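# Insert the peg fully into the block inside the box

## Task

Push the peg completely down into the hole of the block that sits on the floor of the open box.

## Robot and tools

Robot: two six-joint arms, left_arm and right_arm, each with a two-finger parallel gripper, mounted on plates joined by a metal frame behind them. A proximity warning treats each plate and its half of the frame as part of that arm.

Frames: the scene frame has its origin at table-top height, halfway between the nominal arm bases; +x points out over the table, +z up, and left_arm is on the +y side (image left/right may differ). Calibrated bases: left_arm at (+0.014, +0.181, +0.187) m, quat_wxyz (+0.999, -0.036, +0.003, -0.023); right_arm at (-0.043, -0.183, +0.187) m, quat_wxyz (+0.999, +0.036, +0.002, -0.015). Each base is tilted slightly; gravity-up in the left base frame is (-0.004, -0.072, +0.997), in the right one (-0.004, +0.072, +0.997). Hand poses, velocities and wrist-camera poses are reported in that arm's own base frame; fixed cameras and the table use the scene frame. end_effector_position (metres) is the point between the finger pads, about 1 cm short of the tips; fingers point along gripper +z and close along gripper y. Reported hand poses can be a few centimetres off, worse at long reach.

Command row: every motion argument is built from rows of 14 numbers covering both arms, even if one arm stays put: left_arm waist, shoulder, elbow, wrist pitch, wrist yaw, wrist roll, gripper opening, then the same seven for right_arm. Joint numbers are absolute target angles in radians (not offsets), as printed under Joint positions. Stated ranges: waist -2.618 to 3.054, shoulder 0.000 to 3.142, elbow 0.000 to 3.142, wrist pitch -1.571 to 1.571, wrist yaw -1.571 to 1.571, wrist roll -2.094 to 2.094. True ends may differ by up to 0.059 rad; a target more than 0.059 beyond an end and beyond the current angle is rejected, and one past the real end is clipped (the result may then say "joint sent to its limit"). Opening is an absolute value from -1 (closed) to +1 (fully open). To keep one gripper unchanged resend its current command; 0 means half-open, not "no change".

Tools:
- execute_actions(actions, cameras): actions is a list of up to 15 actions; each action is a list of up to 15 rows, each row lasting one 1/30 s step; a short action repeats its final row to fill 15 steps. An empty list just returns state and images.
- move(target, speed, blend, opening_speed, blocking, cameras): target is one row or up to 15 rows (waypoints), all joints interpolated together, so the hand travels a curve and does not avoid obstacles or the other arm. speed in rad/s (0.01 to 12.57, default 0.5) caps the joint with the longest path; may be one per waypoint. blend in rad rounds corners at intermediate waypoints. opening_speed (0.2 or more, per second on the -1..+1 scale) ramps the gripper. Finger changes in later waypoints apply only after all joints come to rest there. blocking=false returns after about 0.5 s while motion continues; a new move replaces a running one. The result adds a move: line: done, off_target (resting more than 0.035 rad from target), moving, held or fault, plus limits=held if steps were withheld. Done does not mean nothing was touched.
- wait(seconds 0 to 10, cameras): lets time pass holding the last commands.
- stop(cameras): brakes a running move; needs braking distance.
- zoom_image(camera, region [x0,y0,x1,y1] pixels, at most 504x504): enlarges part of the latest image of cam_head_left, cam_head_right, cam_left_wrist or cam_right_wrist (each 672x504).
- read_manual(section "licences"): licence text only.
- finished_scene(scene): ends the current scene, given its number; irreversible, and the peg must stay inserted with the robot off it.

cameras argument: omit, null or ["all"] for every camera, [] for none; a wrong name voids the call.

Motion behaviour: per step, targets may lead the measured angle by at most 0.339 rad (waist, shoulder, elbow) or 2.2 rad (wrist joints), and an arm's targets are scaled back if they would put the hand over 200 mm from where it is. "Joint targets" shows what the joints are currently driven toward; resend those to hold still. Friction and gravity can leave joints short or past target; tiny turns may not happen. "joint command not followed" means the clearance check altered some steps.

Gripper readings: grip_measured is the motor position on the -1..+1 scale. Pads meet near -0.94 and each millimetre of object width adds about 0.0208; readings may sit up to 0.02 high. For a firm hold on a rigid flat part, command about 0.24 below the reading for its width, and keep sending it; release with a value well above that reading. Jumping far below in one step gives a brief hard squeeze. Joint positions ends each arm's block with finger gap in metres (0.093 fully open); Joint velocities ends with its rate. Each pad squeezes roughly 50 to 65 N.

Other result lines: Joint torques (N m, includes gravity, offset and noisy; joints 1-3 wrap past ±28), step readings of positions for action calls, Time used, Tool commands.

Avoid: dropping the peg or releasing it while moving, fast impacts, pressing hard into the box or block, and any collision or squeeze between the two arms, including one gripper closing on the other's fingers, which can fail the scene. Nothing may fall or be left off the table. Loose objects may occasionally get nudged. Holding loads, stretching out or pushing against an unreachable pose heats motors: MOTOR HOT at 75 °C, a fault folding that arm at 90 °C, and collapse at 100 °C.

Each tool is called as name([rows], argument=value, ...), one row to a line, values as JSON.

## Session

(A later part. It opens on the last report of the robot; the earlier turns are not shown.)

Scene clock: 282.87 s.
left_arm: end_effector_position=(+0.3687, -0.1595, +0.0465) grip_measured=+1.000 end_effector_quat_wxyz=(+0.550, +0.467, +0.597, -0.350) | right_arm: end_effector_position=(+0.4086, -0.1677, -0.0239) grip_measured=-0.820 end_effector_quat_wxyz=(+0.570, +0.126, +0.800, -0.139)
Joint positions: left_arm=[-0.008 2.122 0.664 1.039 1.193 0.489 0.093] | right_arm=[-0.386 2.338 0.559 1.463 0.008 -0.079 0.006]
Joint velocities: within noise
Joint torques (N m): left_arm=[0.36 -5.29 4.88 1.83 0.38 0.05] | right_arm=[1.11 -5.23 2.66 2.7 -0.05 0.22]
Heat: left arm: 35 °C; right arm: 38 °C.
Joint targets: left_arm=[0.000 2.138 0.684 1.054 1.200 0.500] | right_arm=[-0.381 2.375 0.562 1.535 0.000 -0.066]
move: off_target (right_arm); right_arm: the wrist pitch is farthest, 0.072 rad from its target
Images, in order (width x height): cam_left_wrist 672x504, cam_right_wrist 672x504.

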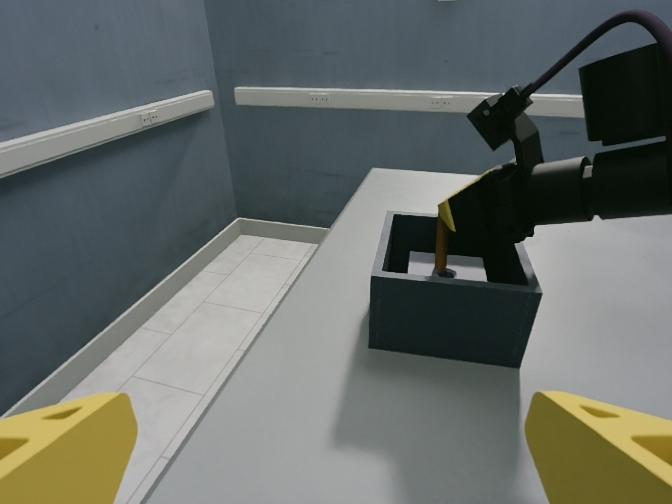

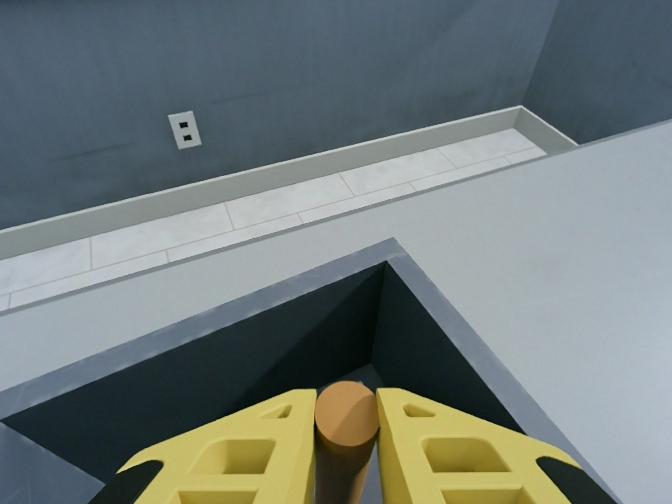

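move([
  [0,2.138,0.684,1.054,1.2,0.5,1,-0.381,2.27,0.54,1.46,0,-0.066,-1],
  [0,2.138,0.684,1.054,1.2,0.5,1,-0.373,2.277,0.525,1.466,0,-0.066,-1],
  [0,2.138,0.684,1.054,1.2,0.5,1,-0.373,2.375,0.545,1.535,0,-0.066,-1],
], speed=0.3, cameras=["cam_left_wrist","cam_right_wrist"])

zoom_image(camera="cam_left_wrist", region=[350, 130, 550, 280])

Scene clock: 292.10 s.
left_arm: end_effector_position=(+0.3687, -0.1595, +0.0465) grip_measured=+1.000 end_effector_quat_wxyz=(+0.550, +0.467, +0.597, -0.350) | right_arm: end_effector_position=(+0.4064, -0.1638, -0.0245) grip_measured=-0.820 end_effector_quat_wxyz=(+0.568, +0.124, +0.802, -0.136)
Joint positions: left_arm=[-0.008 2.122 0.664 1.039 1.193 0.489 0.093] | right_arm=[-0.381 2.333 0.546 1.465 0.007 -0.079 0.006]
Joint velocities: within noise
Joint torques (N m): left_arm=[0.38 -5.29 4.9 1.85 0.4 0.05] | right_arm=[1.17 -4.7 2.3 2.67 -0.08 0.2]
Heat: left arm: 35 °C; right arm: 39 °C.
Joint targets: left_arm=[0.000 2.138 0.684 1.054 1.200 0.500] | right_arm=[-0.373 2.375 0.545 1.535 0.000 -0.066]
move: off_target (right_arm); right_arm: the wrist pitch is farthest, 0.070 rad from its target
Images, in order (width x height): cam_left_wrist 672x504, cam_right_wrist 672x504.

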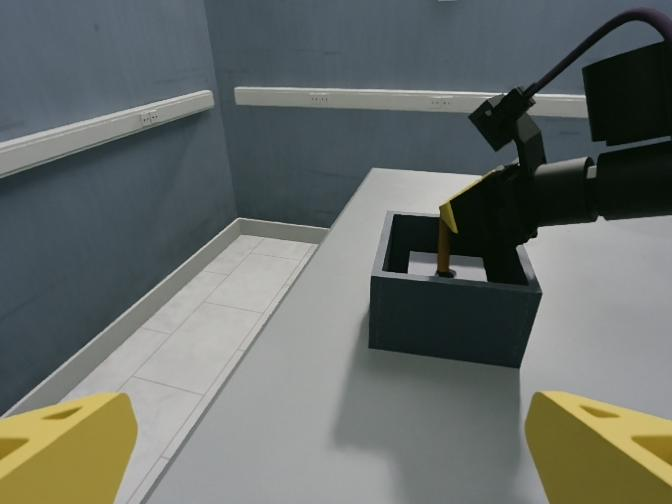

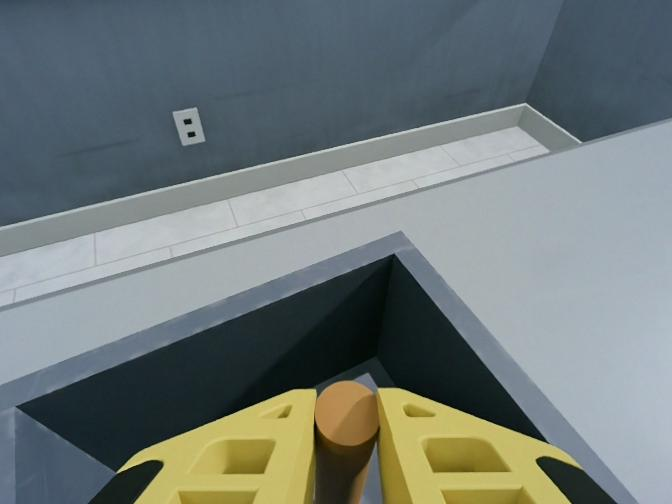

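Scaled by 2.520.

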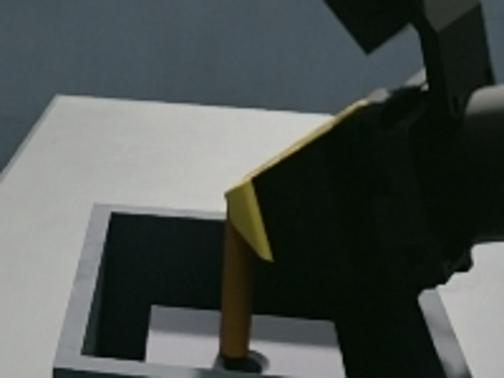

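move([
  [0,2.138,0.684,1.054,1.2,0.5,1,-0.373,2.31,0.53,1.48,0,-0.066,-1],
  [0,2.138,0.684,1.054,1.2,0.5,1,-0.368,2.31,0.515,1.5,0,-0.066,-1],
  [0,2.138,0.684,1.054,1.2,0.5,1,-0.368,2.375,0.529,1.55,0,-0.066,-1],
], speed=0.2, cameras=["cam_left_wrist","cam_right_wrist"])

zoom_image(camera="cam_left_wrist", region=[350, 130, 550, 280])

Scene clock: 299.97 s.
left_arm: end_effector_position=(+0.3687, -0.1595, +0.0465) grip_measured=+1.000 end_effector_quat_wxyz=(+0.550, +0.467, +0.597, -0.350) | right_arm: end_effector_position=(+0.4038, -0.1621, -0.0248) grip_measured=-0.820 end_effector_quat_wxyz=(+0.567, +0.123, +0.803, -0.135)
Joint positions: left_arm=[-0.008 2.122 0.664 1.039 1.193 0.489 0.093] | right_arm=[-0.379 2.328 0.534 1.467 0.008 -0.079 0.006]
Joint velocities: within noise
Joint torques (N m): left_arm=[0.39 -5.29 4.88 1.85 0.39 0.05] | right_arm=[1.62 -4.11 1.63 2.79 -0.07 0.2]
Heat: left arm: 35 °C; right arm: 40 °C.
Joint targets: left_arm=[0.000 2.138 0.684 1.054 1.200 0.500] | right_arm=[-0.368 2.375 0.529 1.550 0.000 -0.066]
move: off_target (right_arm); right_arm: the wrist pitch is farthest, 0.083 rad from its target
Images, in order (width x height): cam_left_wrist 672x504, cam_right_wrist 672x504.

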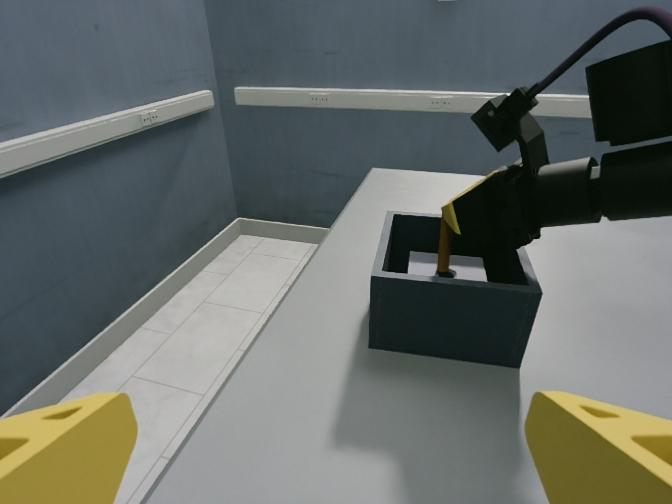

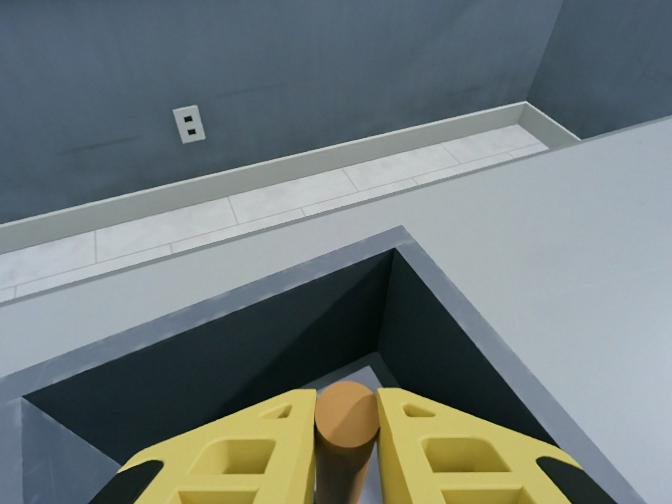

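Scaled by 2.520.

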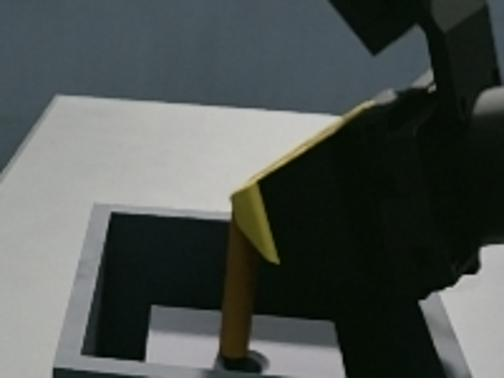

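move([
  [0,2.138,0.684,1.054,1.2,0.5,1,-0.368,2.26,0.53,1.47,0,-0.066,-1],
  [0,2.138,0.684,1.054,1.2,0.5,1,-0.364,2.25,0.493,1.49,0,-0.066,-1],
  [0,2.138,0.684,1.054,1.2,0.5,1,-0.364,2.36,0.512,1.56,0,-0.066,-1],
], speed=0.25, cameras=["cam_left_wrist","cam_right_wrist"])

zoom_image(camera="cam_left_wrist", region=[390, 190, 510, 280])

Scene clock: 304.93 s.
left_arm: end_effector_position=(+0.3687, -0.1595, +0.0465) grip_measured=+1.000 end_effector_quat_wxyz=(+0.550, +0.467, +0.597, -0.350) | right_arm: end_effector_position=(+0.3954, -0.1556, -0.0368) grip_measured=-0.820 end_effector_quat_wxyz=(+0.550, +0.122, +0.816, -0.130)
Joint positions: left_arm=[-0.008 2.122 0.664 1.039 1.193 0.489 0.093] | right_arm=[-0.372 2.341 0.51 1.462 0.008 -0.079 0.006]
Joint velocities: within noise
Joint torques (N m): left_arm=[0.39 -5.29 4.85 1.85 0.38 0.05] | right_arm=[1.35 -6.46 2.26 2.99 -0.08 0.2]
Heat: left arm: 35 °C; right arm: 40 °C.
Joint targets: left_arm=[0.000 2.138 0.684 1.054 1.200 0.500] | right_arm=[-0.364 2.360 0.512 1.560 0.000 -0.066]
move: off_target (right_arm); right_arm: the wrist pitch is farthest, 0.098 rad from its target
Images, in order (width x height): cam_left_wrist 672x504, cam_right_wrist 672x504.

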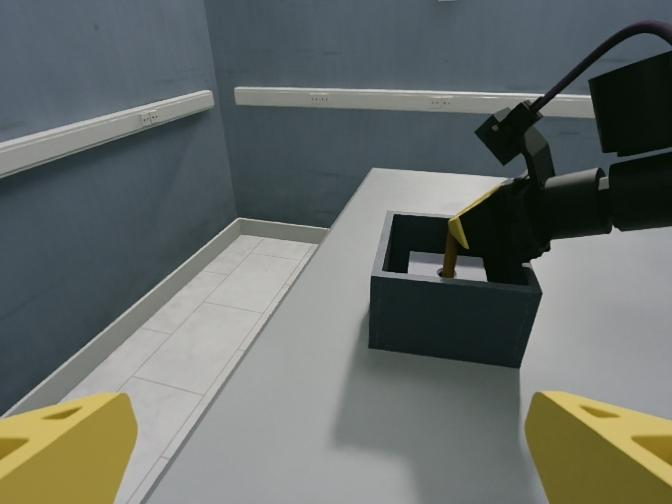

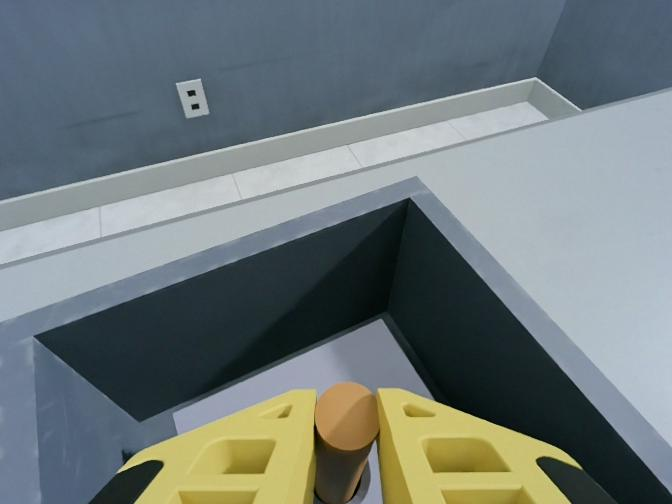

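Scaled by 4.200.

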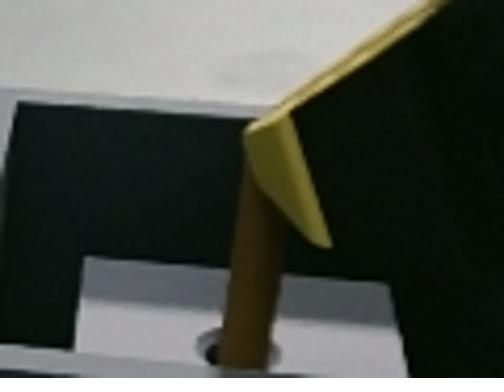

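move(target=[0,2.138,0.684,1.054,1.2,0.5,1,-0.37,2.485,0.57,1.54,0,-0.066,-1], speed=0.2, cameras=["cam_left_wrist","cam_right_wrist"])

Scene clock: 313.90 s.
left_arm: end_effector_position=(+0.3687, -0.1595, +0.0465) grip_measured=+1.000 end_effector_quat_wxyz=(+0.550, +0.467, +0.597, -0.350) | right_arm: end_effector_position=(+0.3980, -0.1575, -0.0619) grip_measured=-0.820 end_effector_quat_wxyz=(+0.535, +0.125, +0.825, -0.128)
Joint positions: left_arm=[-0.008 2.122 0.664 1.039 1.193 0.489 0.093] | right_arm=[-0.372 2.433 0.562 1.467 0.013 -0.079 0.006]
Joint velocities: within noise
Joint torques (N m): left_arm=[0.42 -5.3 4.85 1.85 0.39 0.05] | right_arm=[0.77 -3.77 2.55 2.67 -0.1 0.21]
Heat: left arm: 35 °C; right arm: 42 °C.
Joint targets: left_arm=[0.000 2.138 0.684 1.054 1.200 0.500] | right_arm=[-0.370 2.485 0.570 1.540 0.000 -0.066]
move: off_target (right_arm); right_arm: the wrist pitch is farthest, 0.073 rad from its target
Images, in order (width x height): cam_left_wrist 672x504, cam_right_wrist 672x504.

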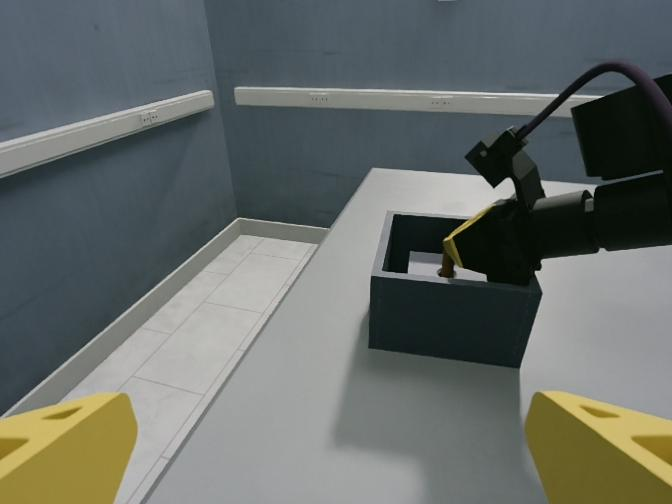

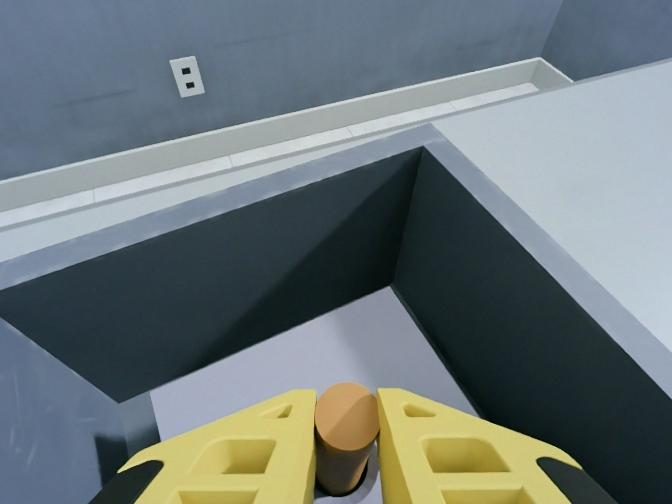

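move(target=[0,2.138,0.684,1.054,1.2,0.5,1,-0.372,2.44,0.562,1.485,0.005,-0.075,-0.3], speed=0.2, opening_speed=0.4, cameras=["cam_left_wrist","cam_right_wrist"])

zoom_image(camera="cam_left_wrist", region=[390, 190, 510, 280])

Scene clock: 321.17 s.
left_arm: end_effector_position=(+0.3687, -0.1595, +0.0465) grip_measured=+1.000 end_effector_quat_wxyz=(+0.550, +0.467, +0.597, -0.350) | right_arm: end_effector_position=(+0.3997, -0.1521, -0.0627) grip_measured=-0.303 end_effector_quat_wxyz=(+0.535, +0.116, +0.828, -0.123)
Joint positions: left_arm=[-0.008 2.122 0.664 1.039 1.193 0.489 0.093] | right_arm=[-0.362 2.432 0.562 1.461 0.003 -0.086 0.031]
Joint velocities: within noise
Joint torques (N m): left_arm=[0.39 -5.26 4.85 1.84 0.38 0.04] | right_arm=[-0.2 -7.69 1.78 2.15 0.01 0.17]
Heat: left arm: 35 °C; right arm: 42 °C.
Joint targets: left_arm=[0.000 2.138 0.684 1.054 1.200 0.500] | right_arm=[-0.372 2.440 0.562 1.485 0.005 -0.075]
move: done
Images, in order (width x height): cam_left_wrist 672x504, cam_right_wrist 672x504.

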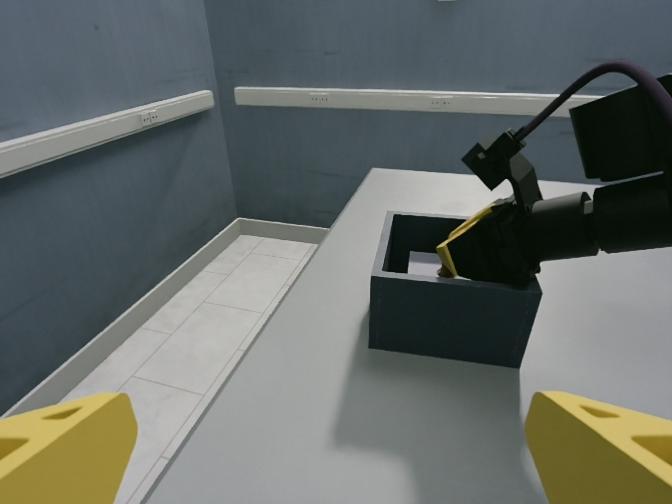

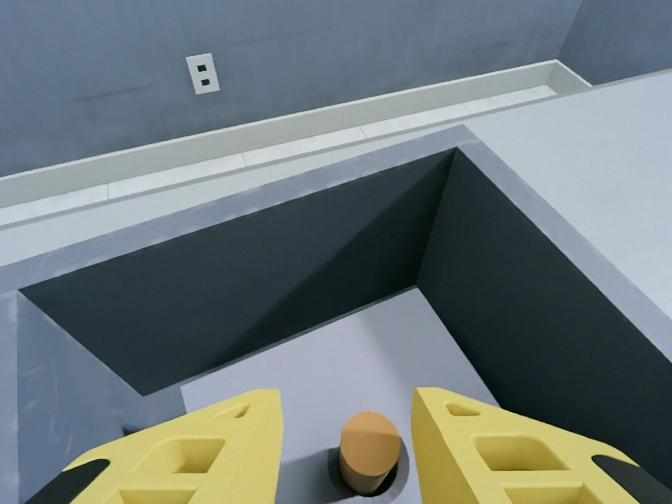

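Scaled by 4.200.

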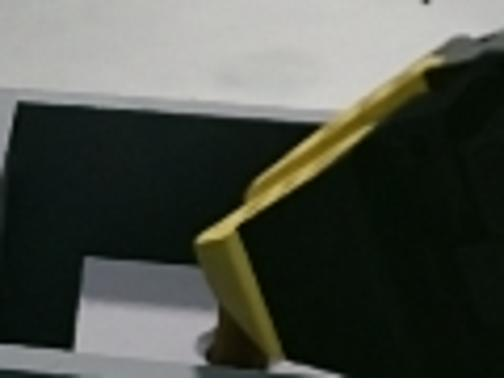

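move([
  [0,2.138,0.684,1.054,1.2,0.5,1,-0.365,2.27,0.515,1.46,0.005,-0.075,-0.3],
  [0,2.138,0.684,1.054,1.2,0.5,1,-0.36,2.05,0.5,1.25,0.005,-0.07,-0.3],
  [0,2.138,0.684,1.054,1.2,0.5,1,-0.335,2.265,1.75,-1.033,0.07,0,-0.3],
], speed=[0.5,0.7,1.0], blend=[0.03,0.1,0], cameras=["cam_left_wrist","cam_right_wrist"])

zoom_image(camera="cam_left_wrist", region=[390, 190, 510, 280])

Scene clock: 337.90 s.
left_arm: end_effector_position=(+0.3687, -0.1595, +0.0465) grip_measured=+1.000 end_effector_quat_wxyz=(+0.550, +0.467, +0.597, -0.350) | right_arm: end_effector_position=(+0.4016, -0.1550, +0.0047) grip_measured=-0.302 end_effector_quat_wxyz=(+0.001, +0.165, +0.986, -0.032)
Joint positions: left_arm=[-0.008 2.122 0.664 1.039 1.193 0.489 0.093] | right_arm=[-0.344 2.249 1.717 -1.026 0.063 -0.012 0.031]
Joint velocities: within noise
Joint torques (N m): left_arm=[0.36 -5.31 4.88 1.84 0.39 0.04] | right_arm=[1.59 -10.04 9.95 0.06 0.09 0.15]
Heat: left arm: 35 °C; right arm: 41 °C.
Joint targets: left_arm=[0.000 2.138 0.684 1.054 1.200 0.500] | right_arm=[-0.335 2.265 1.750 -1.033 0.070 0.000]
move: done
Images, in order (width x height): cam_left_wrist 672x504, cam_right_wrist 672x504.

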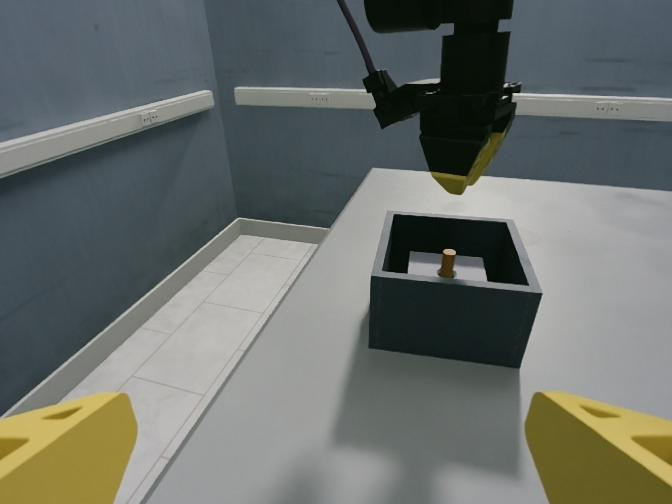

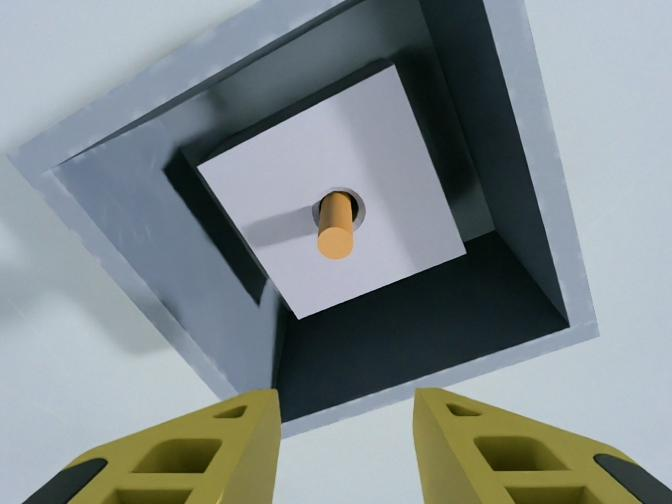

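Scaled by 4.200.

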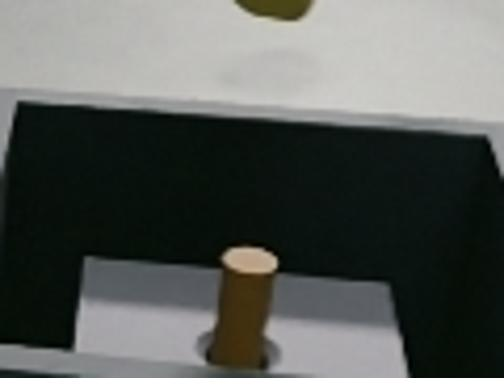

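move([
  [0,2.138,0.684,1.054,1.2,0.5,1,-0.326,2.34,1.735,-0.96,0.07,0,-1],
  [0,2.138,0.684,1.054,1.2,0.5,1,-0.326,2.397,1.71,-0.874,0.07,0,-1],
], speed=[0.5,0.2], cameras=["cam_left_wrist","cam_right_wrist"])

zoom_image(camera="cam_left_wrist", region=[390, 190, 510, 280])

Scene clock: 350.10 s.
left_arm: end_effector_position=(+0.3687, -0.1595, +0.0465) grip_measured=+1.000 end_effector_quat_wxyz=(+0.550, +0.467, +0.597, -0.350) | right_arm: end_effector_position=(+0.4167, -0.1556, -0.0513) grip_measured=-0.975 end_effector_quat_wxyz=(+0.001, +0.160, +0.987, -0.033)
Joint positions: left_arm=[-0.008 2.122 0.664 1.039 1.193 0.489 0.093] | right_arm=[-0.333 2.384 1.717 -0.891 0.064 -0.011 0]
Joint velocities: within noise
Joint torques (N m): left_arm=[0.36 -5.34 4.83 1.84 0.37 0.05] | right_arm=[1.57 -10.95 5.74 0.34 0.09 0.2]
Heat: left arm: 35 °C; right arm: 38 °C.
Joint targets: left_arm=[0.000 2.138 0.684 1.054 1.200 0.500] | right_arm=[-0.326 2.397 1.710 -0.874 0.070 0.000]
move: done
Images, in order (width x height): cam_left_wrist 672x504, cam_right_wrist 672x504.

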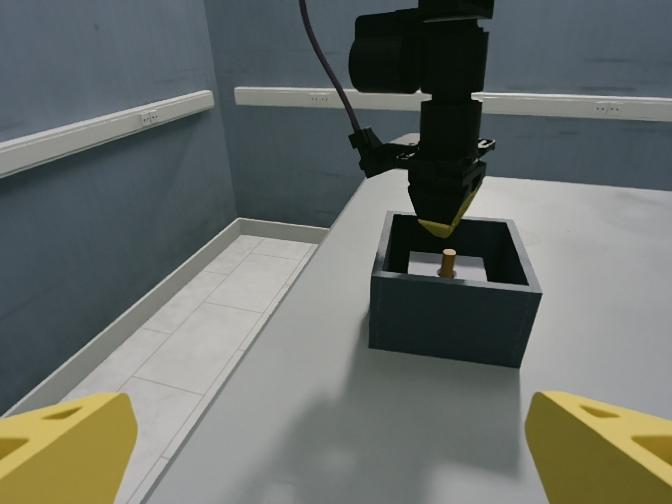

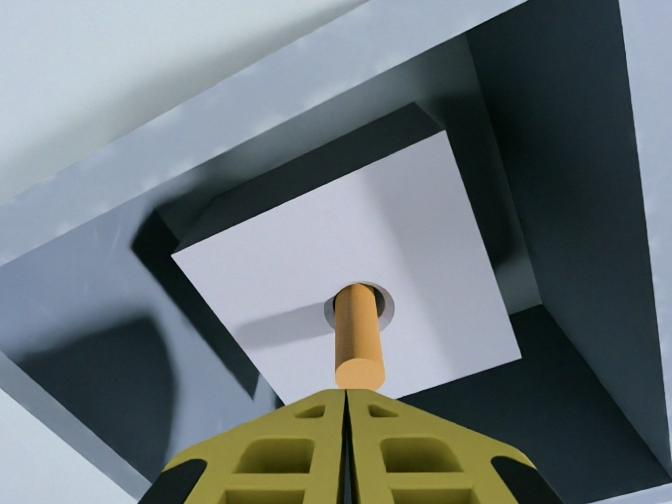

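Scaled by 4.200.

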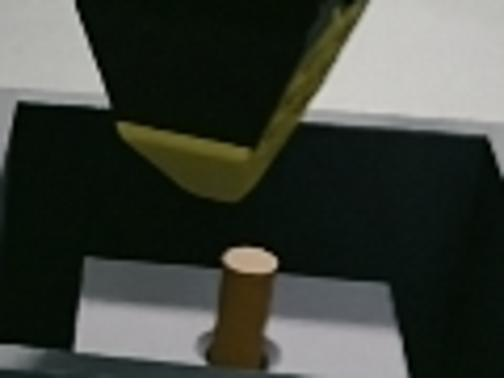

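move([
  [0,2.138,0.684,1.054,1.2,0.5,1,-0.35,2.393,1.665,-0.87,0.07,0,-1],
  [0,2.138,0.684,1.054,1.2,0.5,1,-0.35,2.45,1.645,-0.79,0.07,0,-1],
], speed=[0.4,0.15], cameras=["cam_left_wrist","cam_right_wrist"])

zoom_image(camera="cam_left_wrist", region=[390, 190, 510, 280])

Scene clock: 358.27 s.
left_arm: end_effector_position=(+0.3687, -0.1595, +0.0465) grip_measured=+1.000 end_effector_quat_wxyz=(+0.550, +0.467, +0.597, -0.350) | right_arm: end_effector_position=(+0.4066, -0.1577, -0.0710) grip_measured=-0.975 end_effector_quat_wxyz=(-0.008, +0.166, +0.986, -0.032)
Joint positions: left_arm=[-0.008 2.122 0.664 1.039 1.193 0.489 0.093] | right_arm=[-0.344 2.404 1.668 -0.84 0.066 -0.011 0]
Joint velocities: within noise
Joint torques (N m): left_arm=[0.32 -5.3 4.88 1.85 0.39 0.05] | right_arm=[0.46 -8.12 3.82 0.61 0.07 0.2]
Heat: left arm: 35 °C; right arm: 37 °C.
Joint targets: left_arm=[0.000 2.138 0.684 1.054 1.200 0.500] | right_arm=[-0.350 2.450 1.645 -0.790 0.070 0.000]
move: off_target (right_arm); right_arm: the wrist pitch is farthest, 0.050 rad from its target
Images, in order (width x height): cam_left_wrist 672x504, cam_right_wrist 672x504.

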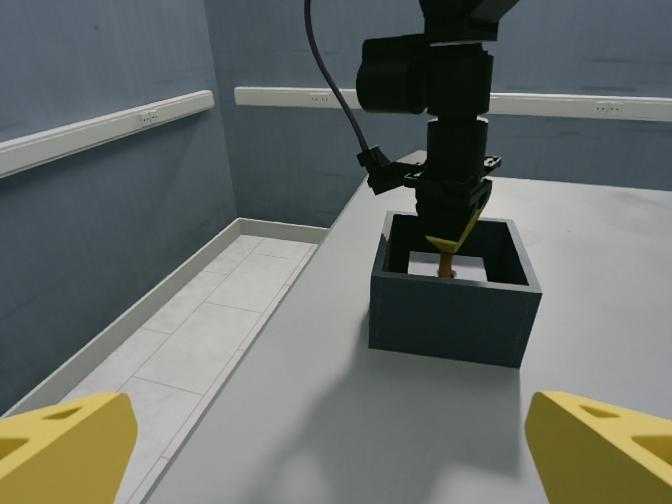

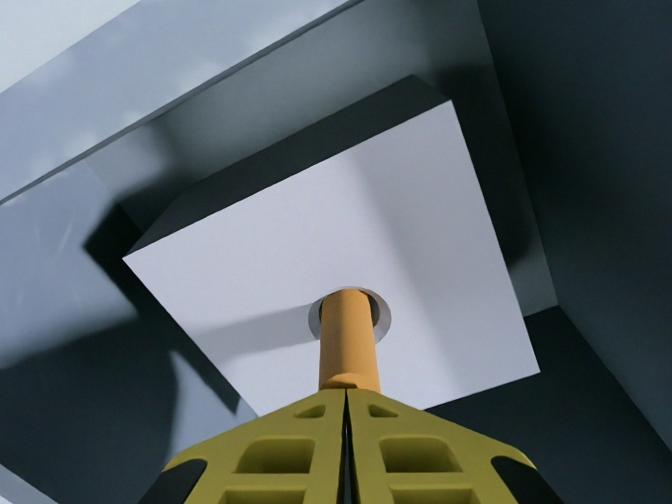

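Scaled by 4.200.

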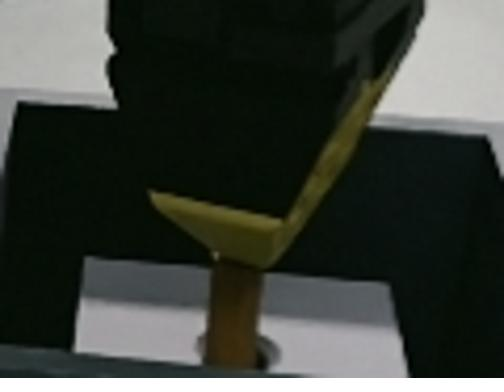

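move(target=[0,2.138,0.684,1.054,1.2,0.5,1,-0.348,2.52,1.625,-0.71,0.07,0,-1], speed=0.15, cameras=["cam_left_wrist","cam_right_wrist"])

zoom_image(camera="cam_left_wrist", region=[390, 190, 510, 280])

Scene clock: 362.53 s.
left_arm: end_effector_position=(+0.3687, -0.1595, +0.0465) grip_measured=+1.000 end_effector_quat_wxyz=(+0.550, +0.467, +0.597, -0.350) | right_arm: end_effector_position=(+0.4062, -0.1582, -0.0735) grip_measured=-0.975 end_effector_quat_wxyz=(-0.010, +0.166, +0.986, -0.034)
Joint positions: left_arm=[-0.008 2.122 0.664 1.039 1.193 0.489 0.093] | right_arm=[-0.344 2.41 1.668 -0.836 0.07 -0.011 0]
Joint velocities: within noise
Joint torques (N m): left_arm=[0.4 -5.26 4.82 1.85 0.39 0.06] | right_arm=[0.57 -2.19 1.68 1.37 0.05 0.17]
Heat: left arm: 35 °C; right arm: 37 °C.
Joint targets: left_arm=[0.000 2.138 0.684 1.054 1.200 0.500] | right_arm=[-0.348 2.520 1.625 -0.710 0.070 0.000]
move: off_target (right_arm); right_arm: the wrist pitch is farthest, 0.126 rad from its target
Images, in order (width x height): cam_left_wrist 672x504, cam_right_wrist 672x504.

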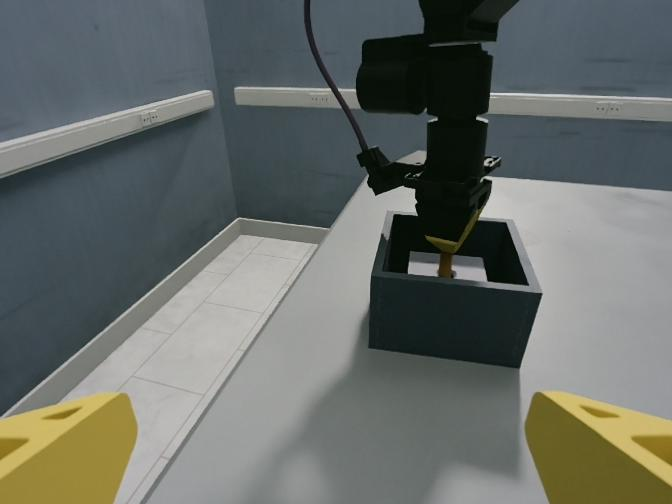

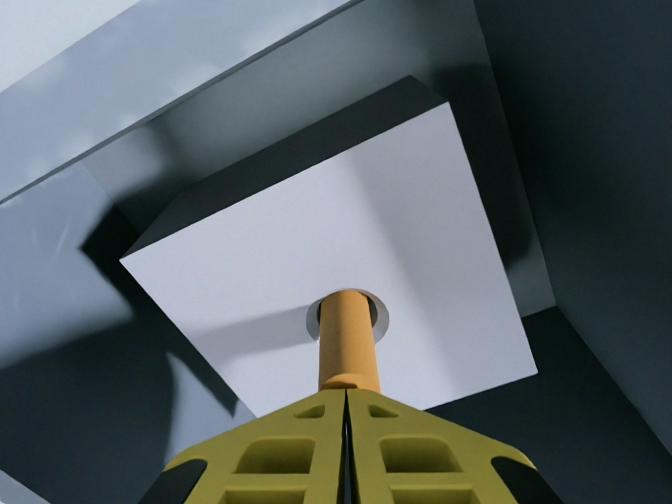

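Scaled by 4.200.

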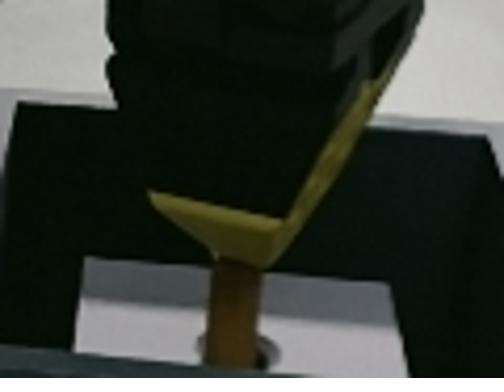

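move([
  [0,2.138,0.684,1.054,1.2,0.5,1,-0.344,2.41,1.66,-0.84,0.07,0,-1],
  [0,2.138,0.684,1.054,1.2,0.5,1,-0.34,2.24,1.75,-1.033,0.07,0,-1],
], speed=[0.3,0.5], cameras=["cam_right_wrist"])

finished_scene(scene=1)

Scene clock: 368.60 s.
left_arm: end_effector_position=(+0.3687, -0.1595, +0.0465) grip_measured=+1.000 end_effector_quat_wxyz=(+0.550, +0.467, +0.597, -0.350) | right_arm: end_effector_position=(+0.4026, -0.1569, -0.0013) grip_measured=-0.975 end_effector_quat_wxyz=(-0.004, +0.166, +0.986, -0.035)
Joint positions: left_arm=[-0.008 2.122 0.664 1.039 1.193 0.489 0.093] | right_arm=[-0.344 2.271 1.73 -1.026 0.07 -0.011 0]
Joint velocities: within noise
Joint torques (N m): left_arm=[0.38 -5.31 4.88 1.84 0.39 0.04] | right_arm=[1.22 -14.35 8.66 0.06 0.07 0.17]
Heat: left arm: 35 °C; right arm: 37 °C.
Joint targets: left_arm=[0.000 2.138 0.684 1.054 1.200 0.500] | right_arm=[-0.340 2.240 1.750 -1.033 0.070 0.000]
move: done
Images, in order (width x height): cam_right_wrist 672x504.

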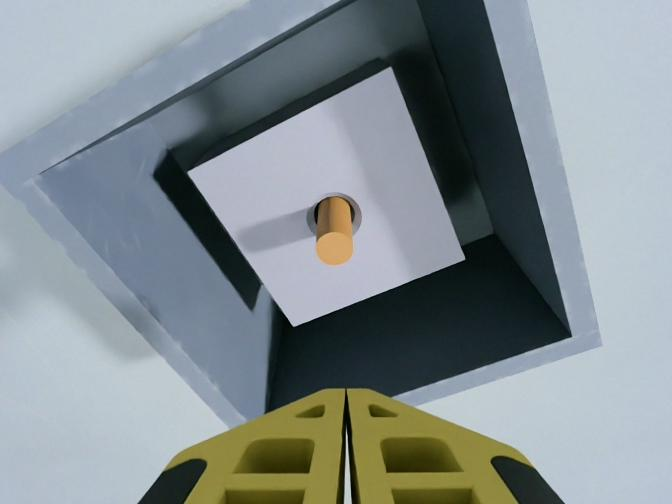

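The scene is finished: the task was done.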